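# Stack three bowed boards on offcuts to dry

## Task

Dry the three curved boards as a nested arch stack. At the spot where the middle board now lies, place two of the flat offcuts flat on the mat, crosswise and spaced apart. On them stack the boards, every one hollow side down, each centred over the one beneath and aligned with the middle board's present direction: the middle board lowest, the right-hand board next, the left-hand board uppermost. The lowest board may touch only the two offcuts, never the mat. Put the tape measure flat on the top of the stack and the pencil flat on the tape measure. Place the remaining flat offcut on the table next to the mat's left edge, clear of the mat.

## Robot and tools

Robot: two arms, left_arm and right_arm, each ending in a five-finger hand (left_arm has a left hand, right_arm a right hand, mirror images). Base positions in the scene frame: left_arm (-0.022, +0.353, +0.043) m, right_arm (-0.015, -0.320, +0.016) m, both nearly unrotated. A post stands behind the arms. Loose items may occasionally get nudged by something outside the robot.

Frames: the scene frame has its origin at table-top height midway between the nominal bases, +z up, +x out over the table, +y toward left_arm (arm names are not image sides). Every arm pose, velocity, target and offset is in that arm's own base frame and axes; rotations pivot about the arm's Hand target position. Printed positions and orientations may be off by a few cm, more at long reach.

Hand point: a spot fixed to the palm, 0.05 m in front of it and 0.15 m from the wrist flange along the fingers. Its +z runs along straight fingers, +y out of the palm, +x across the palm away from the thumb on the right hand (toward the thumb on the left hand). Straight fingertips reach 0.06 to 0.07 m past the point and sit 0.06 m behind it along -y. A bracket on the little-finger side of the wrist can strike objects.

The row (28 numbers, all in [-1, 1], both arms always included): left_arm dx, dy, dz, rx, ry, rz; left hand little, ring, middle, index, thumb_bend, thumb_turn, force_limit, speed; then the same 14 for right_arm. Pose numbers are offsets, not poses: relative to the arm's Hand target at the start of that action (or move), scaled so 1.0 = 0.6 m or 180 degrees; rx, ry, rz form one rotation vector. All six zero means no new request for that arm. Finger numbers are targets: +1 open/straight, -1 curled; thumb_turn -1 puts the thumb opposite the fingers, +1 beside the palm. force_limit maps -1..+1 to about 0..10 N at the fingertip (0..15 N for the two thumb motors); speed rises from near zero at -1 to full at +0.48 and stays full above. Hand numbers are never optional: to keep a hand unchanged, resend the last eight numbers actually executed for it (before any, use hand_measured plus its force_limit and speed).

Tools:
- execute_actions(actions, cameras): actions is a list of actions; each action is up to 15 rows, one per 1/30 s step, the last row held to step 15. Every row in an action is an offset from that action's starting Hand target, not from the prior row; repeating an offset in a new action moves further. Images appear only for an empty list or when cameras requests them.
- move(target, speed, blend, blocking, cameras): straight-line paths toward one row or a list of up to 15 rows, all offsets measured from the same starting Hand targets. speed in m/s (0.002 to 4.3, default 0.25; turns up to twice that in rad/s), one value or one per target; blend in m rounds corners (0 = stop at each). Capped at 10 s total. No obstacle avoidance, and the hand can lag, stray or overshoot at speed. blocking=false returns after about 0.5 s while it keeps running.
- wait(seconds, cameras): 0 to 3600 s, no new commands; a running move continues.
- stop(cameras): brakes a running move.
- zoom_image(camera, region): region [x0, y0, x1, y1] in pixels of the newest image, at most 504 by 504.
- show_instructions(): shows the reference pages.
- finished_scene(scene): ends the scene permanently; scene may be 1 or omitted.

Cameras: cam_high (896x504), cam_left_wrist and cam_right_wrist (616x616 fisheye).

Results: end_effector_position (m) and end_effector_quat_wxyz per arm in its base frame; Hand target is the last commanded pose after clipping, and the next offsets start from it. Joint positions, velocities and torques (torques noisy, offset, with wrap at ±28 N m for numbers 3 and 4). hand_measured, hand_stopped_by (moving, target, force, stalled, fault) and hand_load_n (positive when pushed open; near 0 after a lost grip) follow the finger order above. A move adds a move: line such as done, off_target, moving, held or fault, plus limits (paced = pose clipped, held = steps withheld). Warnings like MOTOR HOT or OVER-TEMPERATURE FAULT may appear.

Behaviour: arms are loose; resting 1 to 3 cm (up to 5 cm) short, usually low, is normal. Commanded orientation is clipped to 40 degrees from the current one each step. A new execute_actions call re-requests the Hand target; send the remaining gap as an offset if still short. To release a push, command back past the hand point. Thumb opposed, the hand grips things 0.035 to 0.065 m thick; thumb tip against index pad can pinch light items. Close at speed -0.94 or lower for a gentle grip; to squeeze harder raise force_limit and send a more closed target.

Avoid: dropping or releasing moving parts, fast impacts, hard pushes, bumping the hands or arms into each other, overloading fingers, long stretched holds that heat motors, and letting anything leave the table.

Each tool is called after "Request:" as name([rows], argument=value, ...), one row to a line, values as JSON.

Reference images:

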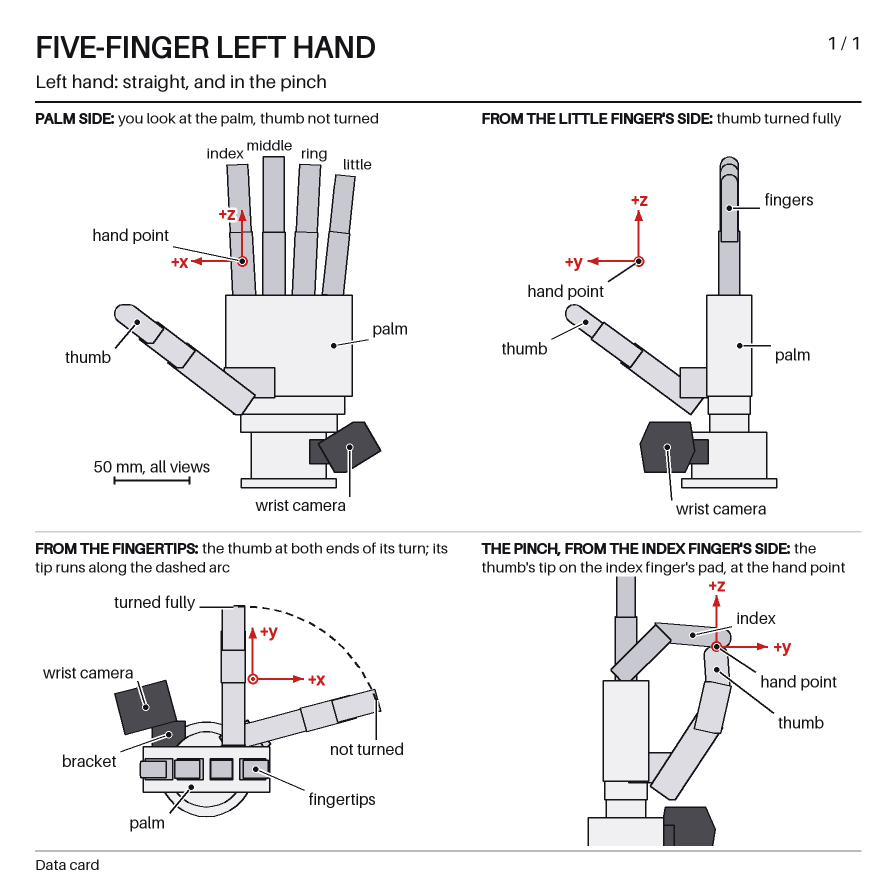

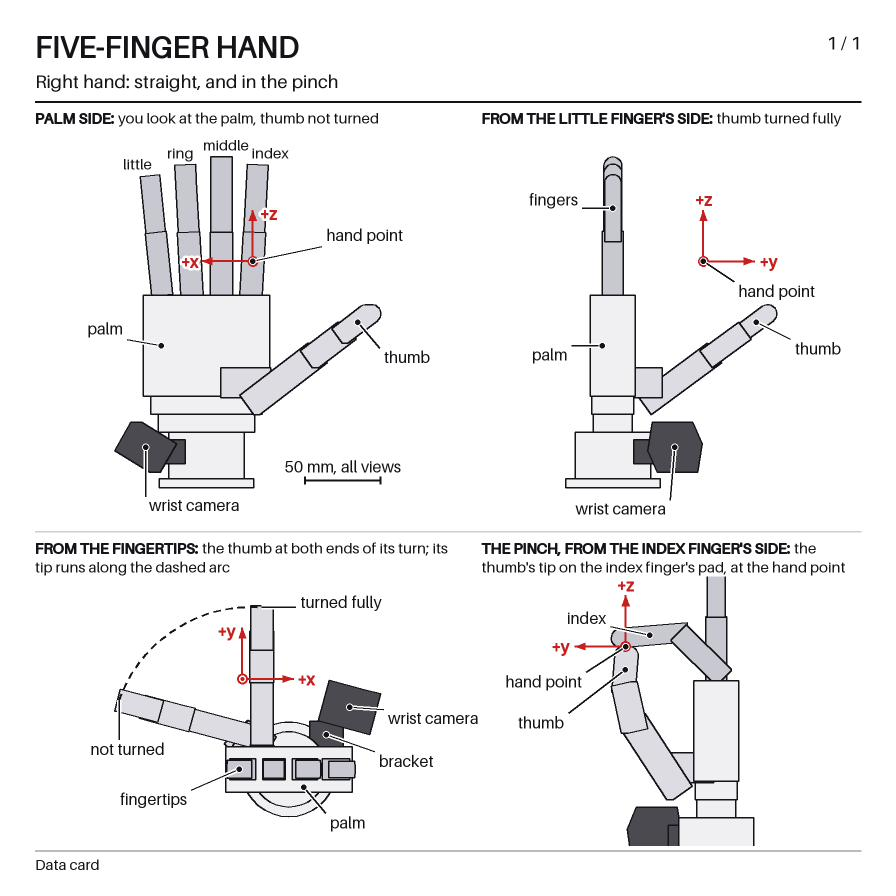

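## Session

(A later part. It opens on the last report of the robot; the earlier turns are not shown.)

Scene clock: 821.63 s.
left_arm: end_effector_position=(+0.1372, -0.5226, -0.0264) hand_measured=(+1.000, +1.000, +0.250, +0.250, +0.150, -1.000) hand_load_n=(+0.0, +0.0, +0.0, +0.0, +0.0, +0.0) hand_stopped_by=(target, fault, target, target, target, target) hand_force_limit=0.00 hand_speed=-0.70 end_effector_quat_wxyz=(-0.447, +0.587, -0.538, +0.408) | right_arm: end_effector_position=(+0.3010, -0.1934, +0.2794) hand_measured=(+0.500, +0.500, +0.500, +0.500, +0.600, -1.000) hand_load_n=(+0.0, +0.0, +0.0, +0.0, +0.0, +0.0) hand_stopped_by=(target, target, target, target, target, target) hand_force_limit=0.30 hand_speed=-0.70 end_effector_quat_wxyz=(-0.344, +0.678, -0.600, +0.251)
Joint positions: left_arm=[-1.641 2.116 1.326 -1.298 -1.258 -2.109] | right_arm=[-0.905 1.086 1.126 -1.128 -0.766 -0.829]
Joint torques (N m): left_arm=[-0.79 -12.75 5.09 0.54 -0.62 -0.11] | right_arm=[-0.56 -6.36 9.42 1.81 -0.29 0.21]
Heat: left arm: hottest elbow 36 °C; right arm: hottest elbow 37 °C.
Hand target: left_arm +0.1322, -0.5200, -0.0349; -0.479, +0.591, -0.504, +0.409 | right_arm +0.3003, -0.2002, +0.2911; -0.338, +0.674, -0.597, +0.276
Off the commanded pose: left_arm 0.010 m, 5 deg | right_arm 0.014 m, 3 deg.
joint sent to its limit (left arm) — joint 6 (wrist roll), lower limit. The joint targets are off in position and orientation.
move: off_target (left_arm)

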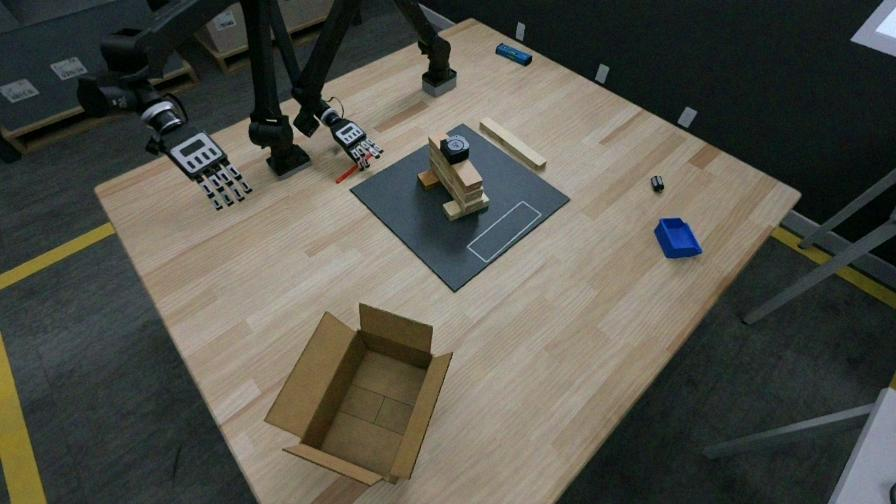

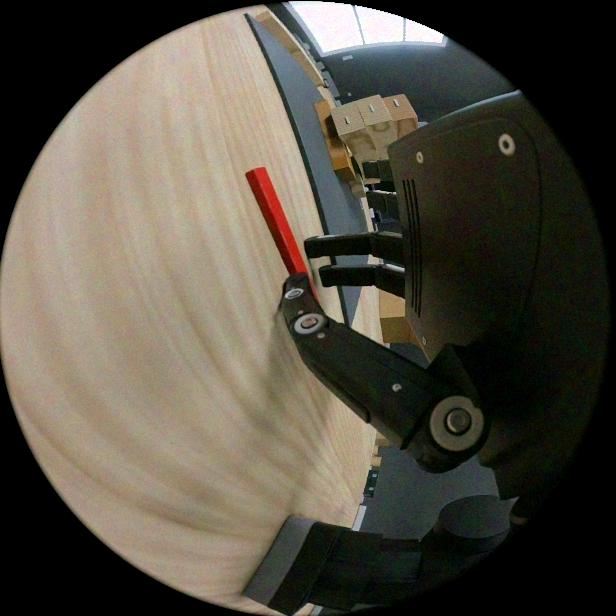

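Request:
move([
  [0,0,0.035,-0.0044,0.03,0,1,1,0.25,0.25,0.15,-1,0.0,-0.7,0,0,0,0,0,0,0.5,0.5,0.5,0.5,0.6,-1,0.3,-0.7],
  [0,0,0.0,-0.0044,0.03,0,1,1,0.25,0.25,0.15,-1,0.0,-0.7,0,0,0,0,0,0,0.5,0.5,0.5,0.5,0.6,-1,0.3,-0.7],
], speed=0.04, cameras=["cam_high","cam_left_wrist"])

Request:
zoom_image(camera="cam_left_wrist", region=[200, 180, 360, 340])

Scene clock: 826.20 s.
left_arm: end_effector_position=(+0.1305, -0.5156, -0.0268) hand_measured=(+1.000, +1.000, +0.250, +0.250, +0.150, -1.000) hand_load_n=(+0.0, +0.0, +1.0, +0.0, +0.0, +0.0) hand_stopped_by=(target, fault, target, target, target, target) hand_force_limit=0.00 hand_speed=-0.70 end_effector_quat_wxyz=(-0.441, +0.603, -0.544, +0.382) | right_arm: end_effector_position=(+0.3010, -0.1934, +0.2794) hand_measured=(+0.500, +0.500, +0.500, +0.500, +0.600, -1.000) hand_load_n=(+0.0, +0.0, +0.0, +0.0, +0.0, +0.5) hand_stopped_by=(target, target, target, target, target, target) hand_force_limit=0.30 hand_speed=-0.70 end_effector_quat_wxyz=(-0.344, +0.678, -0.600, +0.251)
Joint positions: left_arm=[-1.642 2.099 1.326 -1.32 -1.195 -2.104] | right_arm=[-0.905 1.086 1.126 -1.128 -0.766 -0.829]
Joint torques (N m): left_arm=[0.21 -12.4 7.08 0.83 -0.43 -0.09] | right_arm=[-0.67 -6.3 9.46 1.83 -0.28 0.21]
Heat: left arm: hottest elbow 36 °C; right arm: hottest elbow 37 °C.
Hand target: left_arm +0.1322, -0.5200, -0.0349; -0.450, +0.613, -0.523, +0.384 | right_arm +0.3003, -0.2002, +0.2911; -0.338, +0.674, -0.597, +0.276
Off the commanded pose: left_arm 0.009 m, 3 deg | right_arm 0.014 m, 3 deg.
joint sent to its limit (left arm) — joint 6 (wrist roll), lower limit. The joint targets are off in position and orientation.
move: off_target (left_arm)

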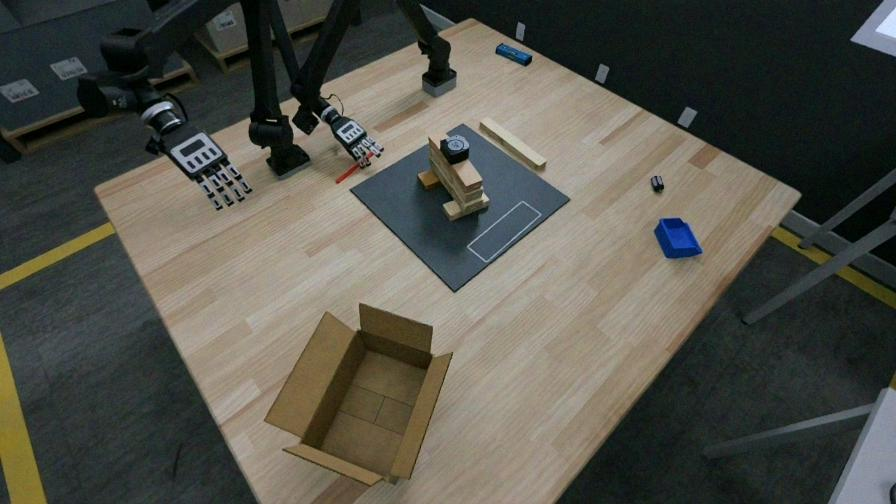

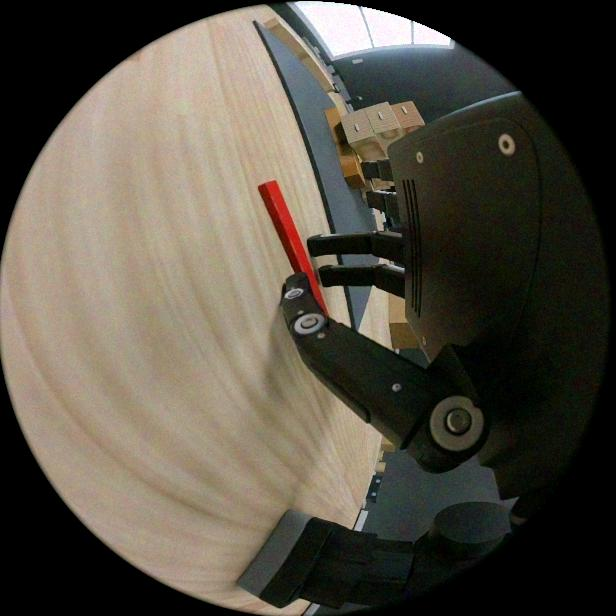

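Scaled by 3.150 from the camera's image (finer frame: 880x880).

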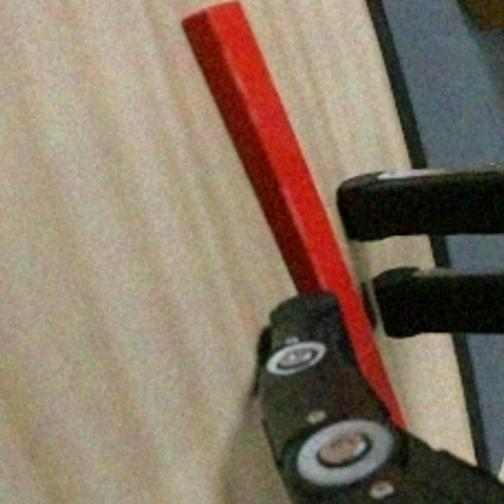

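Request:
move([
  [0,0,0.004,0,0,0,1,1,-0.25,-0.25,0.15,-1,0.0,-0.88,0,0,0,0,0,0,0.5,0.5,0.5,0.5,0.6,-1,0.3,-0.7],
], speed=0.04, cameras=["cam_high","cam_left_wrist"])

Request:
zoom_image(camera="cam_left_wrist", region=[200, 180, 360, 340])

Request:
zoom_image(camera="cam_high", region=[320, 110, 400, 200])

Scene clock: 830.13 s.
left_arm: end_effector_position=(+0.1403, -0.5155, -0.0240) hand_measured=(+1.000, +1.000, -0.248, -0.250, +0.150, -1.000) hand_load_n=(+0.0, +0.0, +4.0, +1.0, +0.0, +0.0) hand_stopped_by=(target, fault, target, target, target, target) hand_force_limit=0.00 hand_speed=-0.88 end_effector_quat_wxyz=(-0.445, +0.603, -0.536, +0.387) | right_arm: end_effector_position=(+0.3010, -0.1934, +0.2794) hand_measured=(+0.500, +0.500, +0.500, +0.500, +0.600, -1.000) hand_load_n=(+0.0, +0.0, +0.0, +0.0, +0.0, +0.0) hand_stopped_by=(target, target, target, target, target, target) hand_force_limit=0.30 hand_speed=-0.70 end_effector_quat_wxyz=(-0.344, +0.678, -0.600, +0.251)
Joint positions: left_arm=[-1.627 2.099 1.326 -1.32 -1.214 -2.11] | right_arm=[-0.905 1.086 1.126 -1.128 -0.766 -0.829]
Joint torques (N m): left_arm=[-0.62 -12.81 7.02 0.59 0.04 -0.07] | right_arm=[-0.56 -6.3 9.44 1.83 -0.29 0.22]
Heat: left arm: hottest elbow 36 °C; right arm: hottest elbow 37 °C.
Hand target: left_arm +0.1322, -0.5200, -0.0325; -0.450, +0.613, -0.523, +0.384 | right_arm +0.3003, -0.2002, +0.2911; -0.338, +0.674, -0.597, +0.276
Off the commanded pose: left_arm 0.013 m, 2 deg | right_arm 0.014 m, 3 deg.
joint sent to its limit (left arm) — joint 6 (wrist roll), lower limit. The joint targets are off in position, not in orientation.
move: off_target (left_arm)

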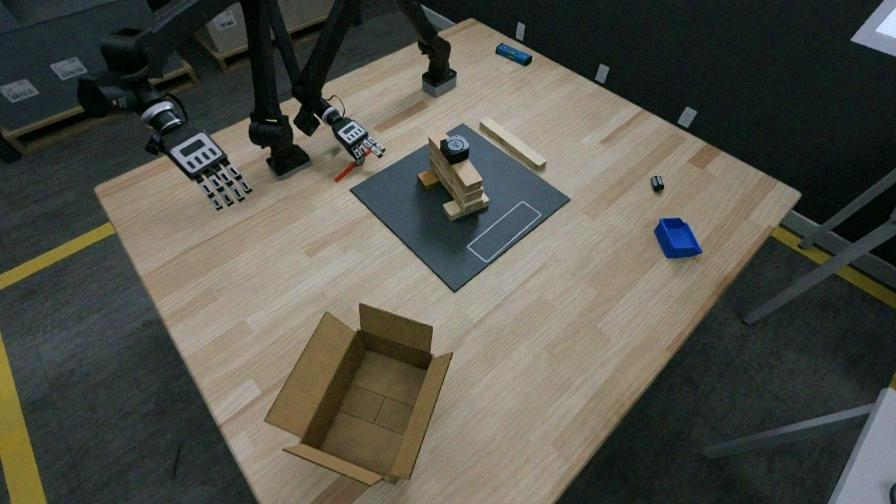

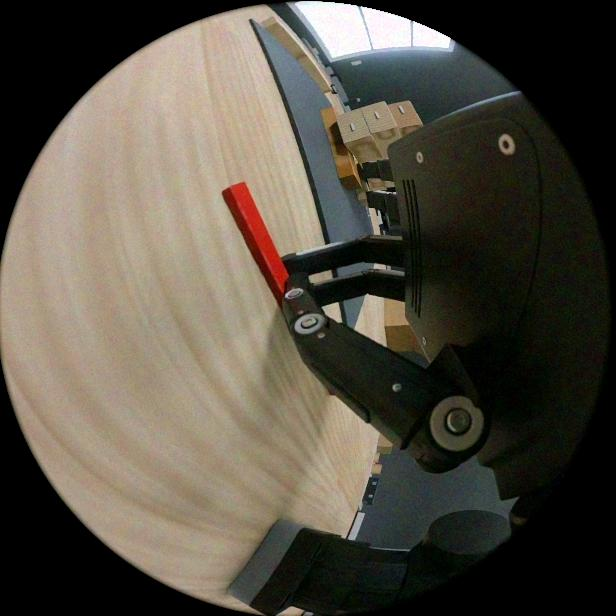

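Scaled by 3.150 from the camera's image (finer frame: 880x880).

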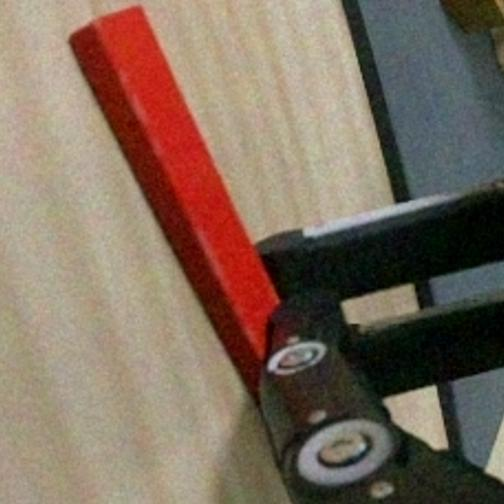

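Scaled by 5.600 from the camera's image (finer frame: 1280x720).

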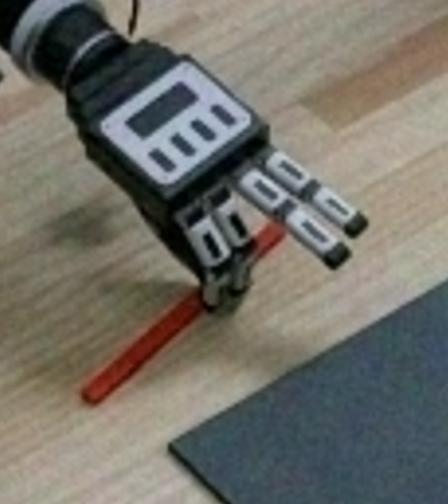

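Request:
move([
  [0,0,0.0,0,0,0,1,1,-0.4,-0.4,0.15,-1,0.1,-0.88,0,0,0,0,0,0,0.5,0.5,0.5,0.5,0.6,-1,0.3,-0.7],
  [0,0,0.05,0,0,0,1,1,-0.4,-0.4,0.15,-1,0.1,-0.88,0,0,0,0,0,0,0.5,0.5,0.5,0.5,0.6,-1,0.3,-0.7],
], speed=0.04, cameras=["cam_high","cam_left_wrist"])

Request:
zoom_image(camera="cam_left_wrist", region=[200, 180, 360, 340])

Request:
zoom_image(camera="cam_high", region=[320, 110, 400, 200])

Scene clock: 833.93 s.
left_arm: end_effector_position=(+0.1384, -0.5113, -0.0171) hand_measured=(+1.000, +1.000, -0.258, -0.280, +0.150, -1.000) hand_load_n=(+0.0, +0.0, +5.5, +6.5, +0.0, +0.0) hand_stopped_by=(target, fault, force, force, target, target) hand_force_limit=0.10 hand_speed=-0.88 end_effector_quat_wxyz=(-0.446, +0.607, -0.539, +0.377) | right_arm: end_effector_position=(+0.3010, -0.1934, +0.2794) hand_measured=(+0.500, +0.500, +0.500, +0.500, +0.600, -1.000) hand_load_n=(+0.0, +0.0, +0.5, +0.0, +0.0, +0.0) hand_stopped_by=(target, target, target, target, target, target) hand_force_limit=0.30 hand_speed=-0.70 end_effector_quat_wxyz=(-0.344, +0.678, -0.600, +0.251)
Joint positions: left_arm=[-1.627 2.08 1.326 -1.347 -1.192 -2.11] | right_arm=[-0.905 1.086 1.126 -1.128 -0.766 -0.829]
Joint torques (N m): left_arm=[-0.5 -15.03 7.79 -0.69 -0.59 -0.06] | right_arm=[-0.56 -6.24 9.44 1.84 -0.28 0.22]
Heat: left arm: hottest elbow 36 °C; right arm: hottest elbow 37 °C.
Hand target: left_arm +0.1322, -0.5200, -0.0025; -0.450, +0.613, -0.523, +0.384 | right_arm +0.3003, -0.2002, +0.2911; -0.338, +0.674, -0.597, +0.276
Off the commanded pose: left_arm 0.018 m, 2 deg | right_arm 0.014 m, 3 deg.
joint sent to its limit (left arm) — joint 6 (wrist roll), lower limit. The joint targets are off in position, not in orientation.
move: off_target (left_arm)

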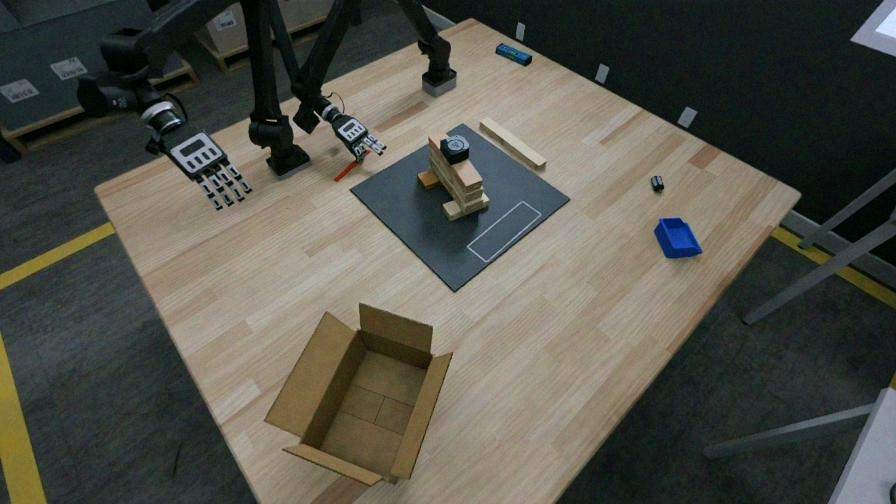

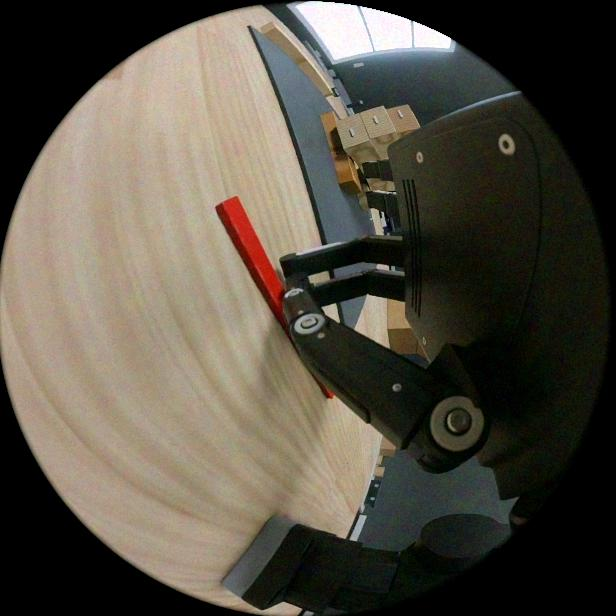

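Scaled by 3.150 from the camera's image (finer frame: 880x880).

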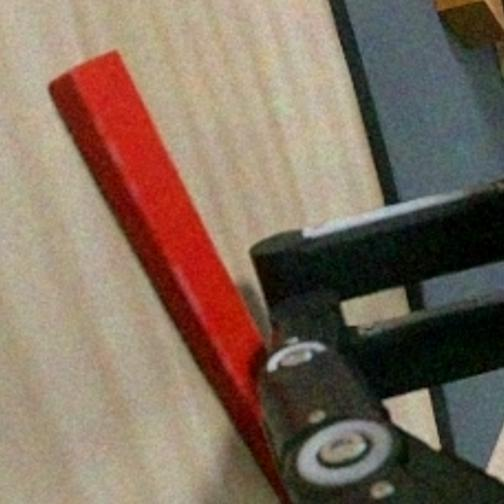

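Scaled by 5.600 from the camera's image (finer frame: 1280x720).

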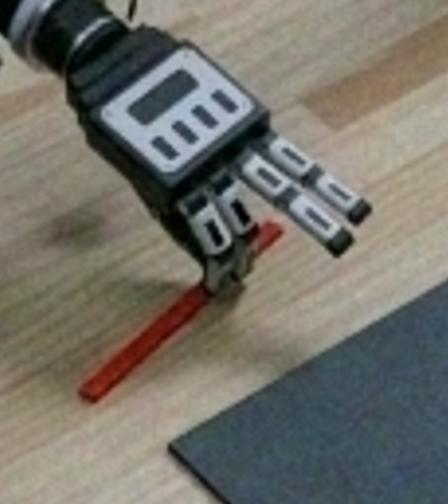

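Request:
move([
  [0,0,0.0,0,0,0,1,1,0.25,0.25,0.3,-1,0.1,-0.7,0,0,0,0,0,0,0.5,0.5,0.5,0.5,0.6,-1,0.3,-0.7],
  [0,0.0,0.08,0,0,0,1,1,0.25,0.25,0.3,-1,0.1,-0.7,0,0,0,0,0,0,0.5,0.5,0.5,0.5,0.6,-1,0.3,-0.7],
], speed=0.06, cameras=["cam_high","cam_left_wrist"])

Request:
zoom_image(camera="cam_left_wrist", region=[150, 180, 360, 420])

Request:
zoom_image(camera="cam_high", region=[320, 110, 400, 200])

Scene clock: 849.47 s.
left_arm: end_effector_position=(+0.1387, -0.5028, +0.0251) hand_measured=(+1.000, +1.000, +0.250, +0.250, +0.300, -1.000) hand_load_n=(+0.0, +0.0, +0.0, +0.0, +0.0, +0.0) hand_stopped_by=(target, fault, target, target, target, target) hand_force_limit=0.10 hand_speed=-0.70 end_effector_quat_wxyz=(-0.452, +0.603, -0.543, +0.371) | right_arm: end_effector_position=(+0.3010, -0.1934, +0.2794) hand_measured=(+0.500, +0.500, +0.500, +0.500, +0.600, -1.000) hand_load_n=(+0.0, +0.0, +0.0, +0.0, +0.0, +0.0) hand_stopped_by=(target, target, target, target, target, target) hand_force_limit=0.30 hand_speed=-0.70 end_effector_quat_wxyz=(-0.344, +0.678, -0.600, +0.251)
Joint positions: left_arm=[-1.627 2.001 1.326 -1.449 -1.191 -2.11] | right_arm=[-0.905 1.086 1.126 -1.128 -0.766 -0.829]
Joint torques (N m): left_arm=[-0.56 -14.51 10.25 -0.64 -0.58 -0.06] | right_arm=[-0.5 -6.42 9.44 1.81 -0.28 0.21]
Heat: left arm: hottest elbow 36 °C; right arm: hottest elbow 36 °C.
Hand target: left_arm +0.1322, -0.5200, +0.0455; -0.450, +0.613, -0.523, +0.384 | right_arm +0.3003, -0.2002, +0.2911; -0.338, +0.674, -0.597, +0.276
Off the commanded pose: left_arm 0.027 m, 3 deg | right_arm 0.014 m, 3 deg.
joint sent to its limit (left arm) — joint 6 (wrist roll), lower limit. The joint targets are off in position, not in orientation.
move: off_target (left_arm)

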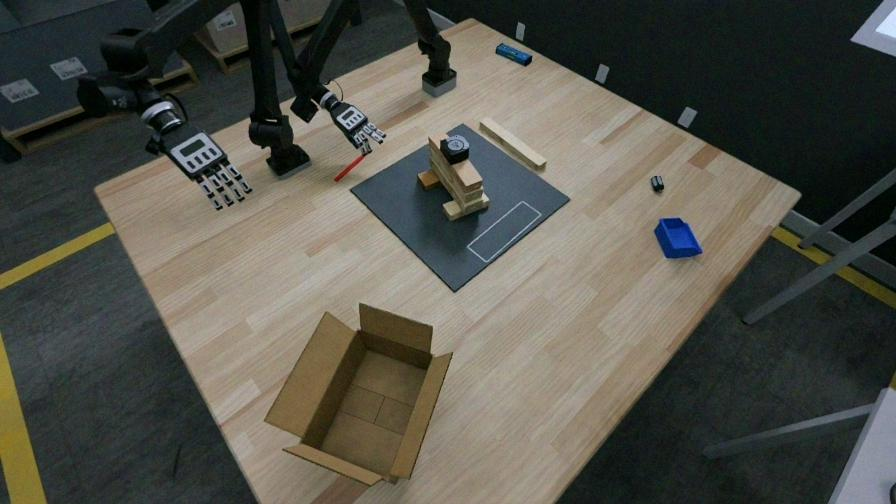

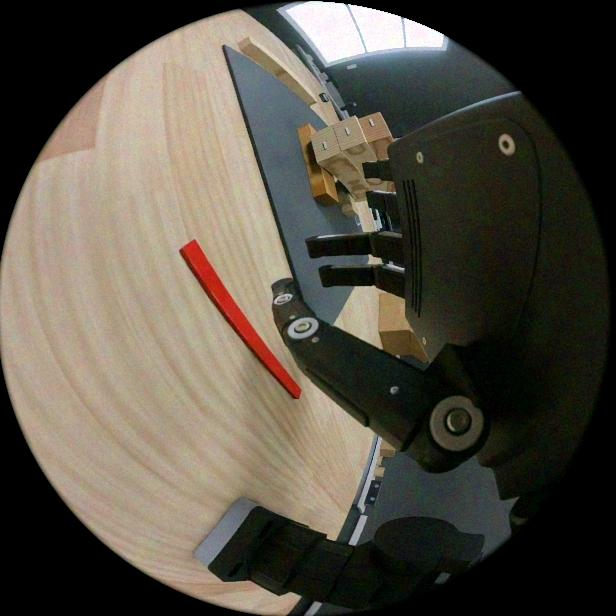

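Scaled by 2.100 from the camera's image (finer frame: 880x880).

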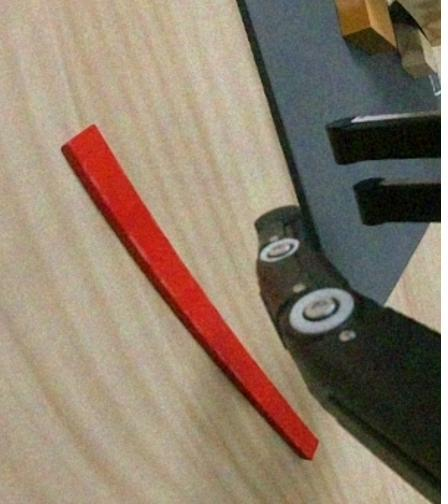

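Scaled by 5.600 from the camera's image (finer frame: 1280x720).

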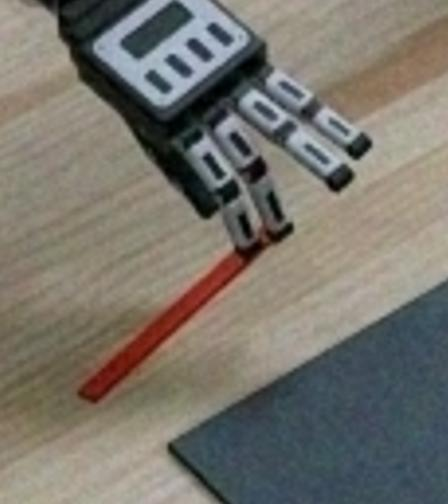

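Request:
move([
  [-0.0225,0.002,0.0,0,0,0,1,1,0.25,0.25,0.3,-1,0.1,-0.7,0,0,0,0,0,0,0.5,0.5,0.5,0.5,0.6,-1,0.3,-0.7],
  [-0.0225,0.002,-0.1,0,0,0,1,1,0.25,0.25,0.3,-1,0.1,-0.7,0,0,0,0,0,0,0.5,0.5,0.5,0.5,0.6,-1,0.3,-0.7],
], speed=0.06, cameras=["cam_high","cam_left_wrist"])

Request:
zoom_image(camera="cam_left_wrist", region=[200, 180, 360, 340])

Request:
zoom_image(camera="cam_high", region=[320, 110, 400, 200])

Scene clock: 854.87 s.
left_arm: end_effector_position=(+0.1216, -0.5154, -0.0105) hand_measured=(+1.000, +1.000, +0.250, +0.250, +0.300, -1.000) hand_load_n=(+0.0, +0.0, +0.0, +0.0, +0.0, +0.0) hand_stopped_by=(target, fault, target, target, target, target) hand_force_limit=0.10 hand_speed=-0.70 end_effector_quat_wxyz=(-0.434, +0.607, -0.546, +0.380) | right_arm: end_effector_position=(+0.3010, -0.1934, +0.2794) hand_measured=(+0.500, +0.500, +0.500, +0.500, +0.600, -1.000) hand_load_n=(+0.0, +0.0, +0.0, +0.0, +0.0, +0.0) hand_stopped_by=(target, target, target, target, target, target) hand_force_limit=0.30 hand_speed=-0.70 end_effector_quat_wxyz=(-0.344, +0.678, -0.600, +0.251)
Joint positions: left_arm=[-1.656 2.062 1.326 -1.352 -1.175 -2.11] | right_arm=[-0.905 1.086 1.126 -1.128 -0.766 -0.829]
Joint torques (N m): left_arm=[-1.26 -13.04 6.78 0.29 -0.58 -0.05] | right_arm=[-0.56 -6.3 9.44 1.87 -0.28 0.22]
Heat: left arm: hottest elbow 36 °C; right arm: hottest elbow 36 °C.
Hand target: left_arm +0.1187, -0.5188, -0.0145; -0.450, +0.613, -0.523, +0.384 | right_arm +0.3003, -0.2002, +0.2911; -0.338, +0.674, -0.597, +0.276
Off the commanded pose: left_arm 0.006 m, 3 deg | right_arm 0.014 m, 3 deg.
joint sent to its limit (left arm) — joint 6 (wrist roll), lower limit. The joint targets are off in position and orientation.
move: off_target (left_arm)

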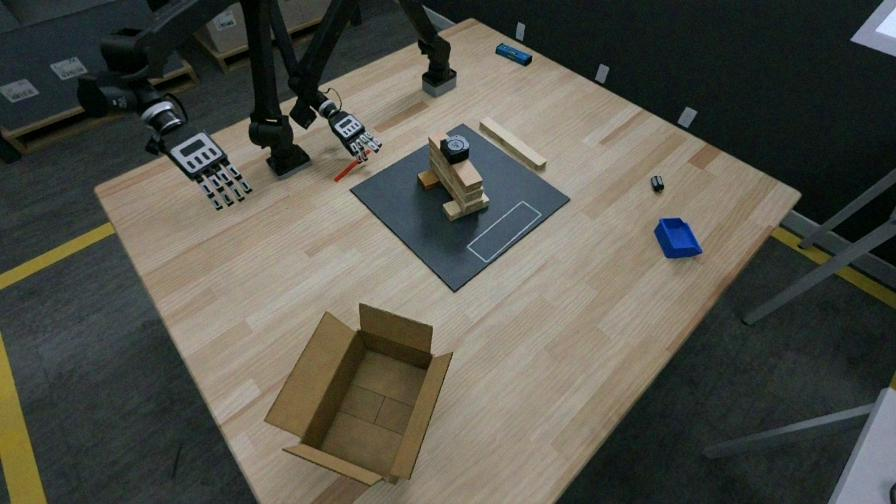

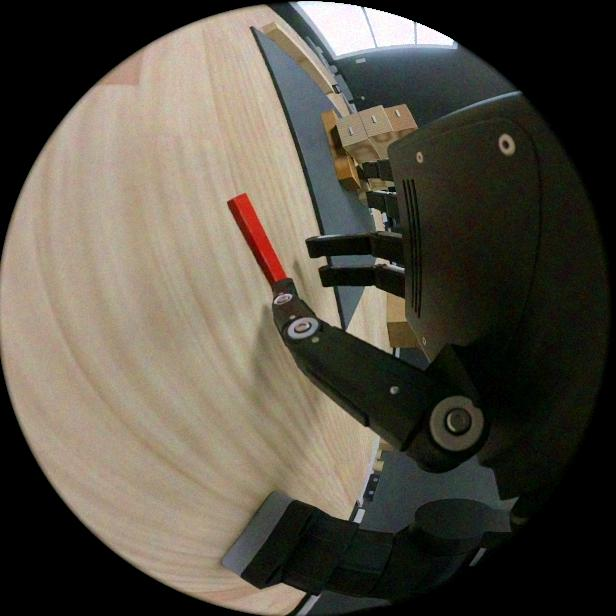

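Scaled by 3.150 from the camera's image (finer frame: 880x880).

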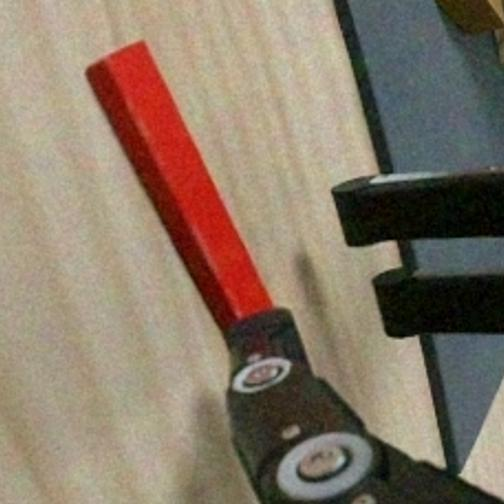

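Scaled by 5.600 from the camera's image (finer frame: 1280x720).

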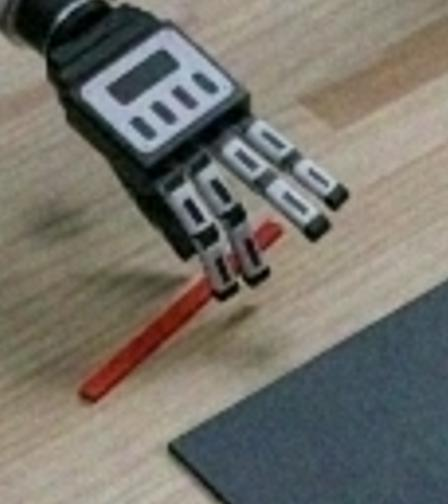

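Request:
move(target=[0,0.0,-0.022,0,0,0,1,1,0.25,0.25,0.3,-1,0.1,-0.7,0,0,0,0,0,0,0.5,0.5,0.5,0.5,0.6,-1,0.3,-0.7], speed=0.04, cameras=["cam_left_wrist", "cam_high"])

Request:
zoom_image(camera="cam_left_wrist", region=[200, 180, 360, 340])

Request:
zoom_image(camera="cam_high", region=[320, 110, 400, 200])

Scene clock: 856.77 s.
left_arm: end_effector_position=(+0.1214, -0.5171, -0.0219) hand_measured=(+1.000, +1.000, +0.250, +0.250, +0.300, -1.000) hand_load_n=(+0.0, +0.0, +0.0, +0.0, +0.0, +0.5) hand_stopped_by=(target, fault, target, target, target, target) hand_force_limit=0.10 hand_speed=-0.70 end_effector_quat_wxyz=(-0.432, +0.608, -0.546, +0.381) | right_arm: end_effector_position=(+0.3010, -0.1934, +0.2794) hand_measured=(+0.500, +0.500, +0.500, +0.500, +0.600, -1.000) hand_load_n=(+0.0, +0.0, +0.0, +0.0, +0.0, +0.0) hand_stopped_by=(target, target, target, target, target, target) hand_force_limit=0.30 hand_speed=-0.70 end_effector_quat_wxyz=(-0.344, +0.678, -0.600, +0.251)
Joint positions: left_arm=[-1.656 2.083 1.326 -1.326 -1.175 -2.11] | right_arm=[-0.905 1.086 1.126 -1.128 -0.766 -0.829]
Joint torques (N m): left_arm=[-1.08 -12.81 6.31 0.62 -0.58 -0.08] | right_arm=[-0.62 -6.36 9.44 1.8 -0.27 0.22]
Heat: left arm: hottest elbow 36 °C; right arm: hottest elbow 36 °C.
Hand target: left_arm +0.1187, -0.5188, -0.0277; -0.450, +0.613, -0.523, +0.384 | right_arm +0.3003, -0.2002, +0.2911; -0.338, +0.674, -0.597, +0.276
Off the commanded pose: left_arm 0.007 m, 3 deg | right_arm 0.014 m, 3 deg.
joint sent to its limit (left arm) — joint 6 (wrist roll), lower limit. The joint targets are off in position and orientation.
move: off_target (left_arm)
Images, in order (width x height): cam_high 896x504, cam_left_wrist 616x616.

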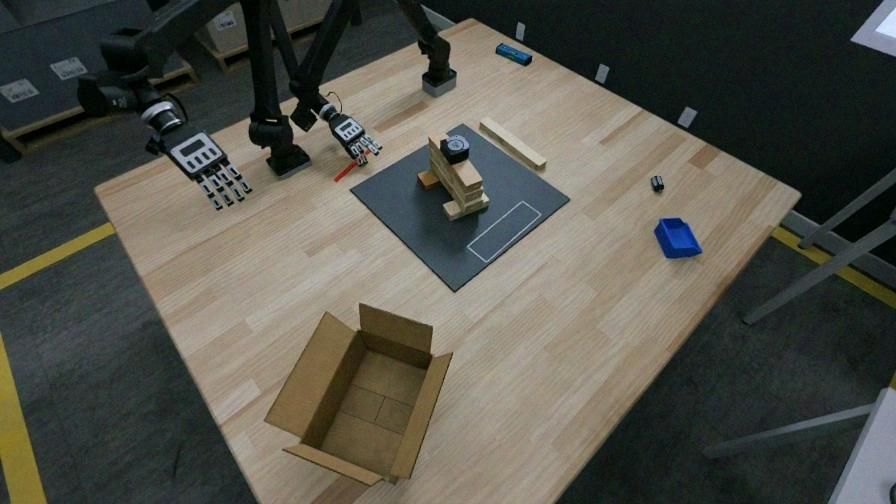

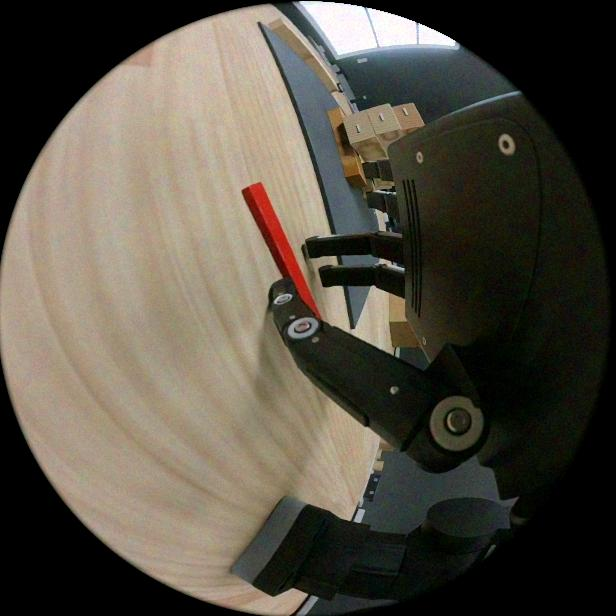

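Scaled by 3.150 from the camera's image (finer frame: 880x880).

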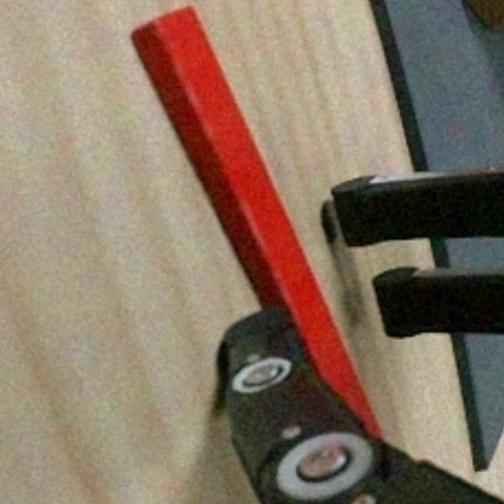

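Scaled by 5.600 from the camera's image (finer frame: 1280x720).

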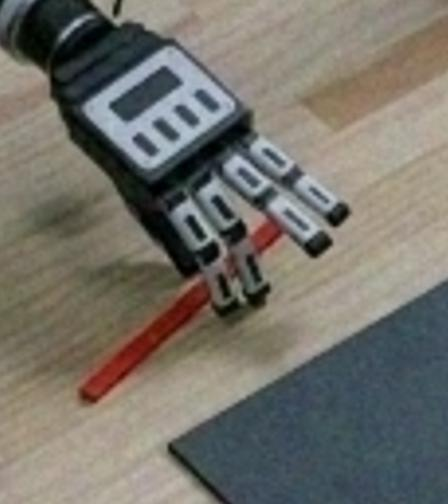

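Request:
move([
  [0,0.0,0.05,0,0,0,1,1,0.1,0.1,0.3,-1,0.0,-0.7,0,0,0,0,0,0,0.5,0.5,0.5,0.5,0.6,-1,0.3,-0.7],
  [0.0147,0.0023,0.05,-0.0036,0.0245,0,1,1,0.1,0.1,0.3,-1,0.0,-0.7,0,0,0,0,0,0,0.5,0.5,0.5,0.5,0.6,-1,0.3,-0.7],
  [0.0147,0.0023,0.015,-0.0036,0.0245,0,1,1,0.1,0.1,0.3,-1,0.0,-0.7,0,0,0,0,0,0,0.5,0.5,0.5,0.5,0.6,-1,0.3,-0.7],
], speed=0.05, cameras=["cam_left_wrist", "cam_high"])

Request:
zoom_image(camera="cam_left_wrist", region=[200, 180, 360, 340])

Request:
zoom_image(camera="cam_high", region=[320, 110, 400, 200])

Scene clock: 864.43 s.
left_arm: end_effector_position=(+0.1217, -0.5116, -0.0160) hand_measured=(+1.000, +1.000, +0.100, +0.100, +0.300, -1.000) hand_load_n=(+0.0, +0.0, +0.0, +0.5, +0.0, +0.0) hand_stopped_by=(target, fault, target, target, target, target) hand_force_limit=0.00 hand_speed=-0.70 end_effector_quat_wxyz=(-0.428, +0.623, -0.545, +0.363) | right_arm: end_effector_position=(+0.3010, -0.1934, +0.2794) hand_measured=(+0.500, +0.500, +0.500, +0.500, +0.600, -1.000) hand_load_n=(+0.0, +0.0, +0.0, +0.0, -0.5, +0.0) hand_stopped_by=(target, target, target, target, target, target) hand_force_limit=0.30 hand_speed=-0.70 end_effector_quat_wxyz=(-0.344, +0.678, -0.600, +0.251)
Joint positions: left_arm=[-1.647 2.06 1.326 -1.347 -1.132 -2.11] | right_arm=[-0.905 1.086 1.126 -1.128 -0.766 -0.829]
Joint torques (N m): left_arm=[0.56 -13.1 7.65 0.39 -0.55 -0.1] | right_arm=[-0.56 -6.3 9.46 1.84 -0.28 0.21]
Heat: left arm: hottest elbow 36 °C; right arm: hottest elbow 36 °C.
Hand target: left_arm +0.1276, -0.5175, -0.0187; -0.426, +0.630, -0.538, +0.363 | right_arm +0.3003, -0.2002, +0.2911; -0.338, +0.674, -0.597, +0.276
Off the commanded pose: left_arm 0.009 m, 1 deg | right_arm 0.014 m, 3 deg.
joint sent to its limit (left arm) — joint 6 (wrist roll), lower limit. The joint targets are off in position, not in orientation.
move: done
Images, in order (width x height): cam_high 896x504, cam_left_wrist 616x616.

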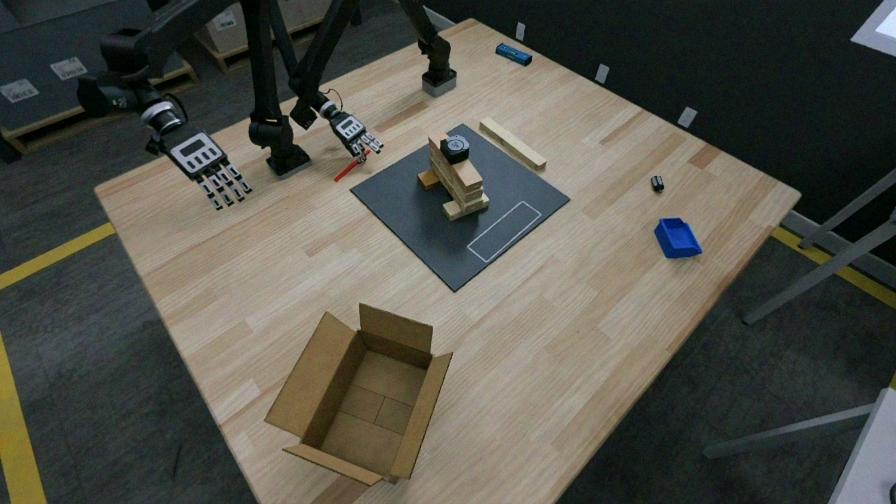

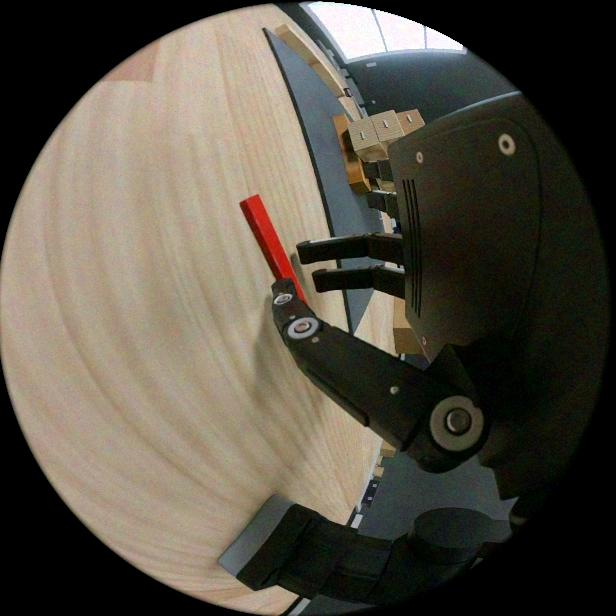

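Scaled by 3.150 from the camera's image (finer frame: 880x880).

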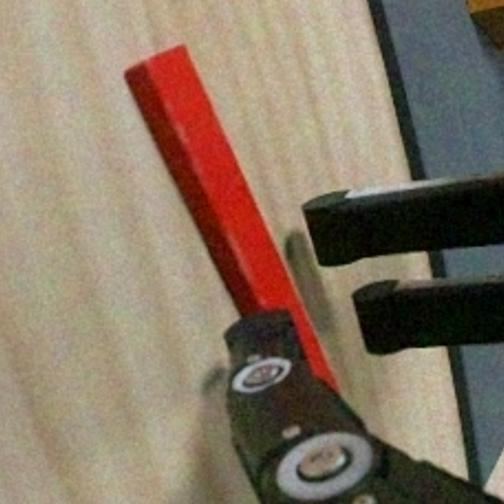

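Scaled by 5.600 from the camera's image (finer frame: 1280x720).

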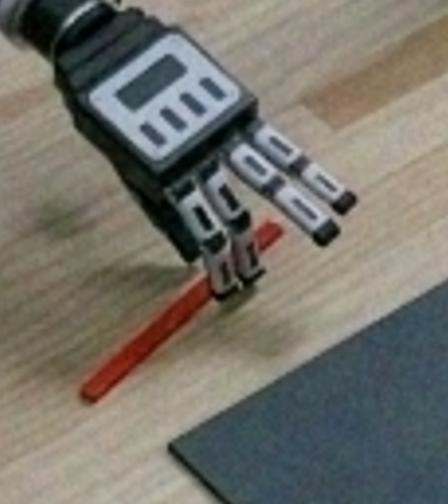

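Request:
move([
  [0.015,-0.004,0.012,0,0,0,1,1,0.1,0.1,0.3,-1,0.0,-0.7,0,0,0,0,0,0,0.5,0.5,0.5,0.5,0.6,-1,0.3,-0.7],
], speed=0.05, cameras=[])

Scene clock: 866.43 s.
left_arm: end_effector_position=(+0.1329, -0.5102, -0.0171) hand_measured=(+1.000, +1.000, +0.100, +0.100, +0.300, -1.000) hand_load_n=(+0.0, +0.0, +0.0, +0.0, +0.0, +0.0) hand_stopped_by=(target, fault, target, target, target, target) hand_force_limit=0.00 hand_speed=-0.70 end_effector_quat_wxyz=(-0.431, +0.628, -0.541, +0.357) | right_arm: end_effector_position=(+0.3010, -0.1934, +0.2794) hand_measured=(+0.500, +0.500, +0.500, +0.500, +0.600, -1.000) hand_load_n=(+0.0, +0.0, +0.0, +0.0, +0.0, +0.0) hand_stopped_by=(target, target, target, target, target, target) hand_force_limit=0.30 hand_speed=-0.70 end_effector_quat_wxyz=(-0.344, +0.678, -0.600, +0.251)
Joint positions: left_arm=[-1.624 2.06 1.326 -1.333 -1.132 -2.092] | right_arm=[-0.905 1.086 1.126 -1.128 -0.766 -0.829]
Joint torques (N m): left_arm=[0.5 -13.51 8.02 0.42 -0.89 0.11] | right_arm=[-0.56 -6.3 9.43 1.83 -0.28 0.21]
Heat: left arm: hottest elbow 36 °C; right arm: hottest elbow 36 °C.
Hand target: left_arm +0.1366, -0.5199, -0.0115; -0.426, +0.630, -0.538, +0.363 | right_arm +0.3003, -0.2002, +0.2911; -0.338, +0.674, -0.597, +0.276
Off the commanded pose: left_arm 0.012 m, 1 deg | right_arm 0.014 m, 3 deg.
move: off_target (left_arm)

Request:
move([
  [0.0,0,-0.025,0,0,0,1,1,0.1,0.1,0.3,-1,0.0,-0.7,0,0,0,0,0,0,0.5,0.5,0.5,0.5,0.6,-1,0.3,-0.7],
], speed=0.04, cameras=["cam_left_wrist", "cam_high"])

Request:
zoom_image(camera="cam_left_wrist", region=[200, 180, 360, 340])

Request:
zoom_image(camera="cam_high", region=[320, 110, 400, 200])

Scene clock: 868.70 s.
left_arm: end_effector_position=(+0.1323, -0.5147, -0.0206) hand_measured=(+1.000, +1.000, +0.100, +0.100, +0.300, -1.000) hand_load_n=(-0.5, +0.0, +0.0, +0.0, +0.0, +0.0) hand_stopped_by=(target, fault, target, target, target, target) hand_force_limit=0.00 hand_speed=-0.70 end_effector_quat_wxyz=(-0.426, +0.629, -0.539, +0.363) | right_arm: end_effector_position=(+0.3010, -0.1934, +0.2794) hand_measured=(+0.500, +0.500, +0.500, +0.500, +0.600, -1.000) hand_load_n=(+0.0, +0.0, +0.0, +0.0, +0.0, +0.0) hand_stopped_by=(target, target, target, target, target, target) hand_force_limit=0.30 hand_speed=-0.70 end_effector_quat_wxyz=(-0.344, +0.678, -0.600, +0.251)
Joint positions: left_arm=[-1.625 2.067 1.326 -1.307 -1.137 -2.087] | right_arm=[-0.905 1.086 1.126 -1.128 -0.766 -0.829]
Joint torques (N m): left_arm=[0.79 -12.57 7.47 0.79 -0.76 0.09] | right_arm=[-0.5 -6.24 9.44 1.81 -0.29 0.21]
Heat: left arm: hottest elbow 36 °C; right arm: hottest elbow 36 °C.
Hand target: left_arm +0.1366, -0.5199, -0.0265; -0.426, +0.630, -0.538, +0.363 | right_arm +0.3003, -0.2002, +0.2911; -0.338, +0.674, -0.597, +0.276
Off the commanded pose: left_arm 0.009 m, 0 deg | right_arm 0.014 m, 3 deg.
move: done
Images, in order (width x height): cam_high 896x504, cam_left_wrist 616x616.

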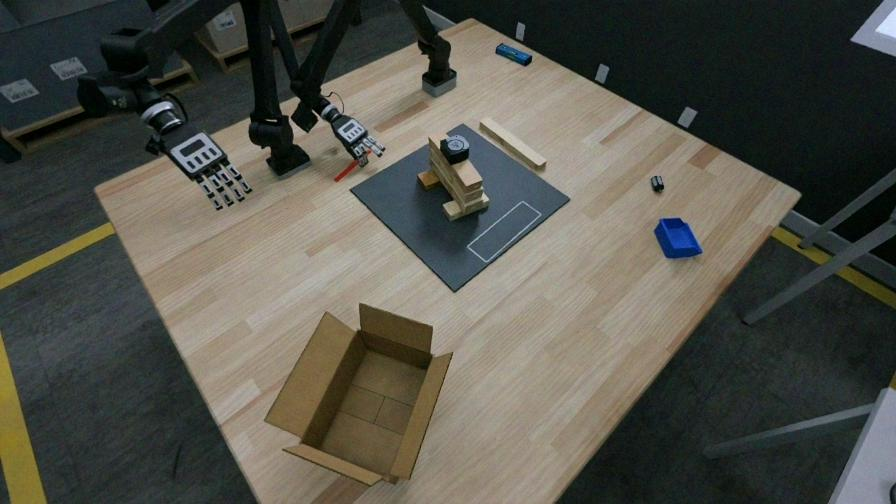

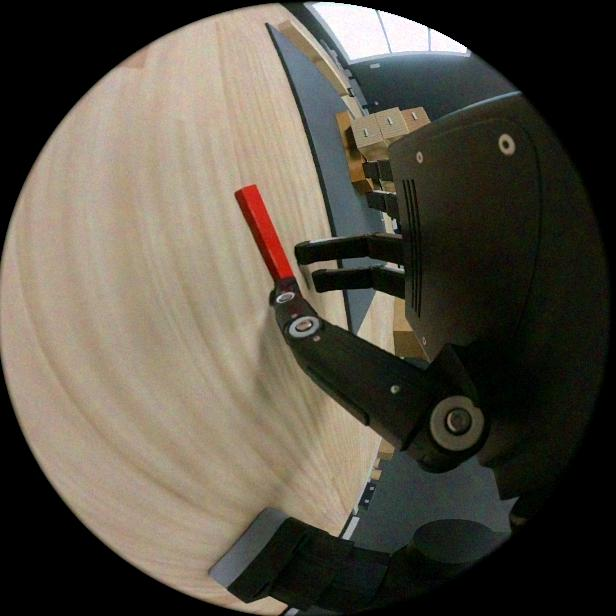

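Scaled by 3.150 from the camera's image (finer frame: 880x880).

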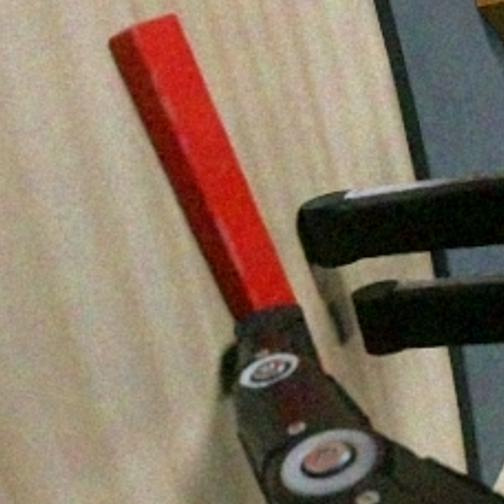

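Scaled by 5.600 from the camera's image (finer frame: 1280x720).

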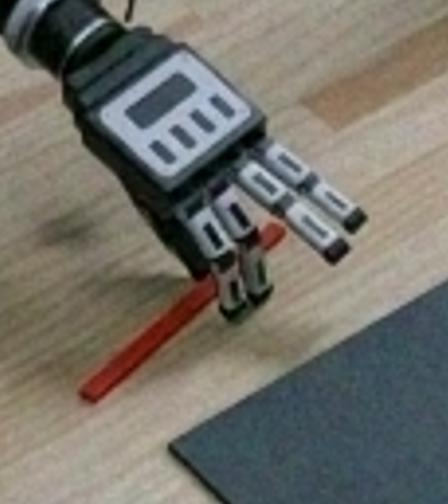

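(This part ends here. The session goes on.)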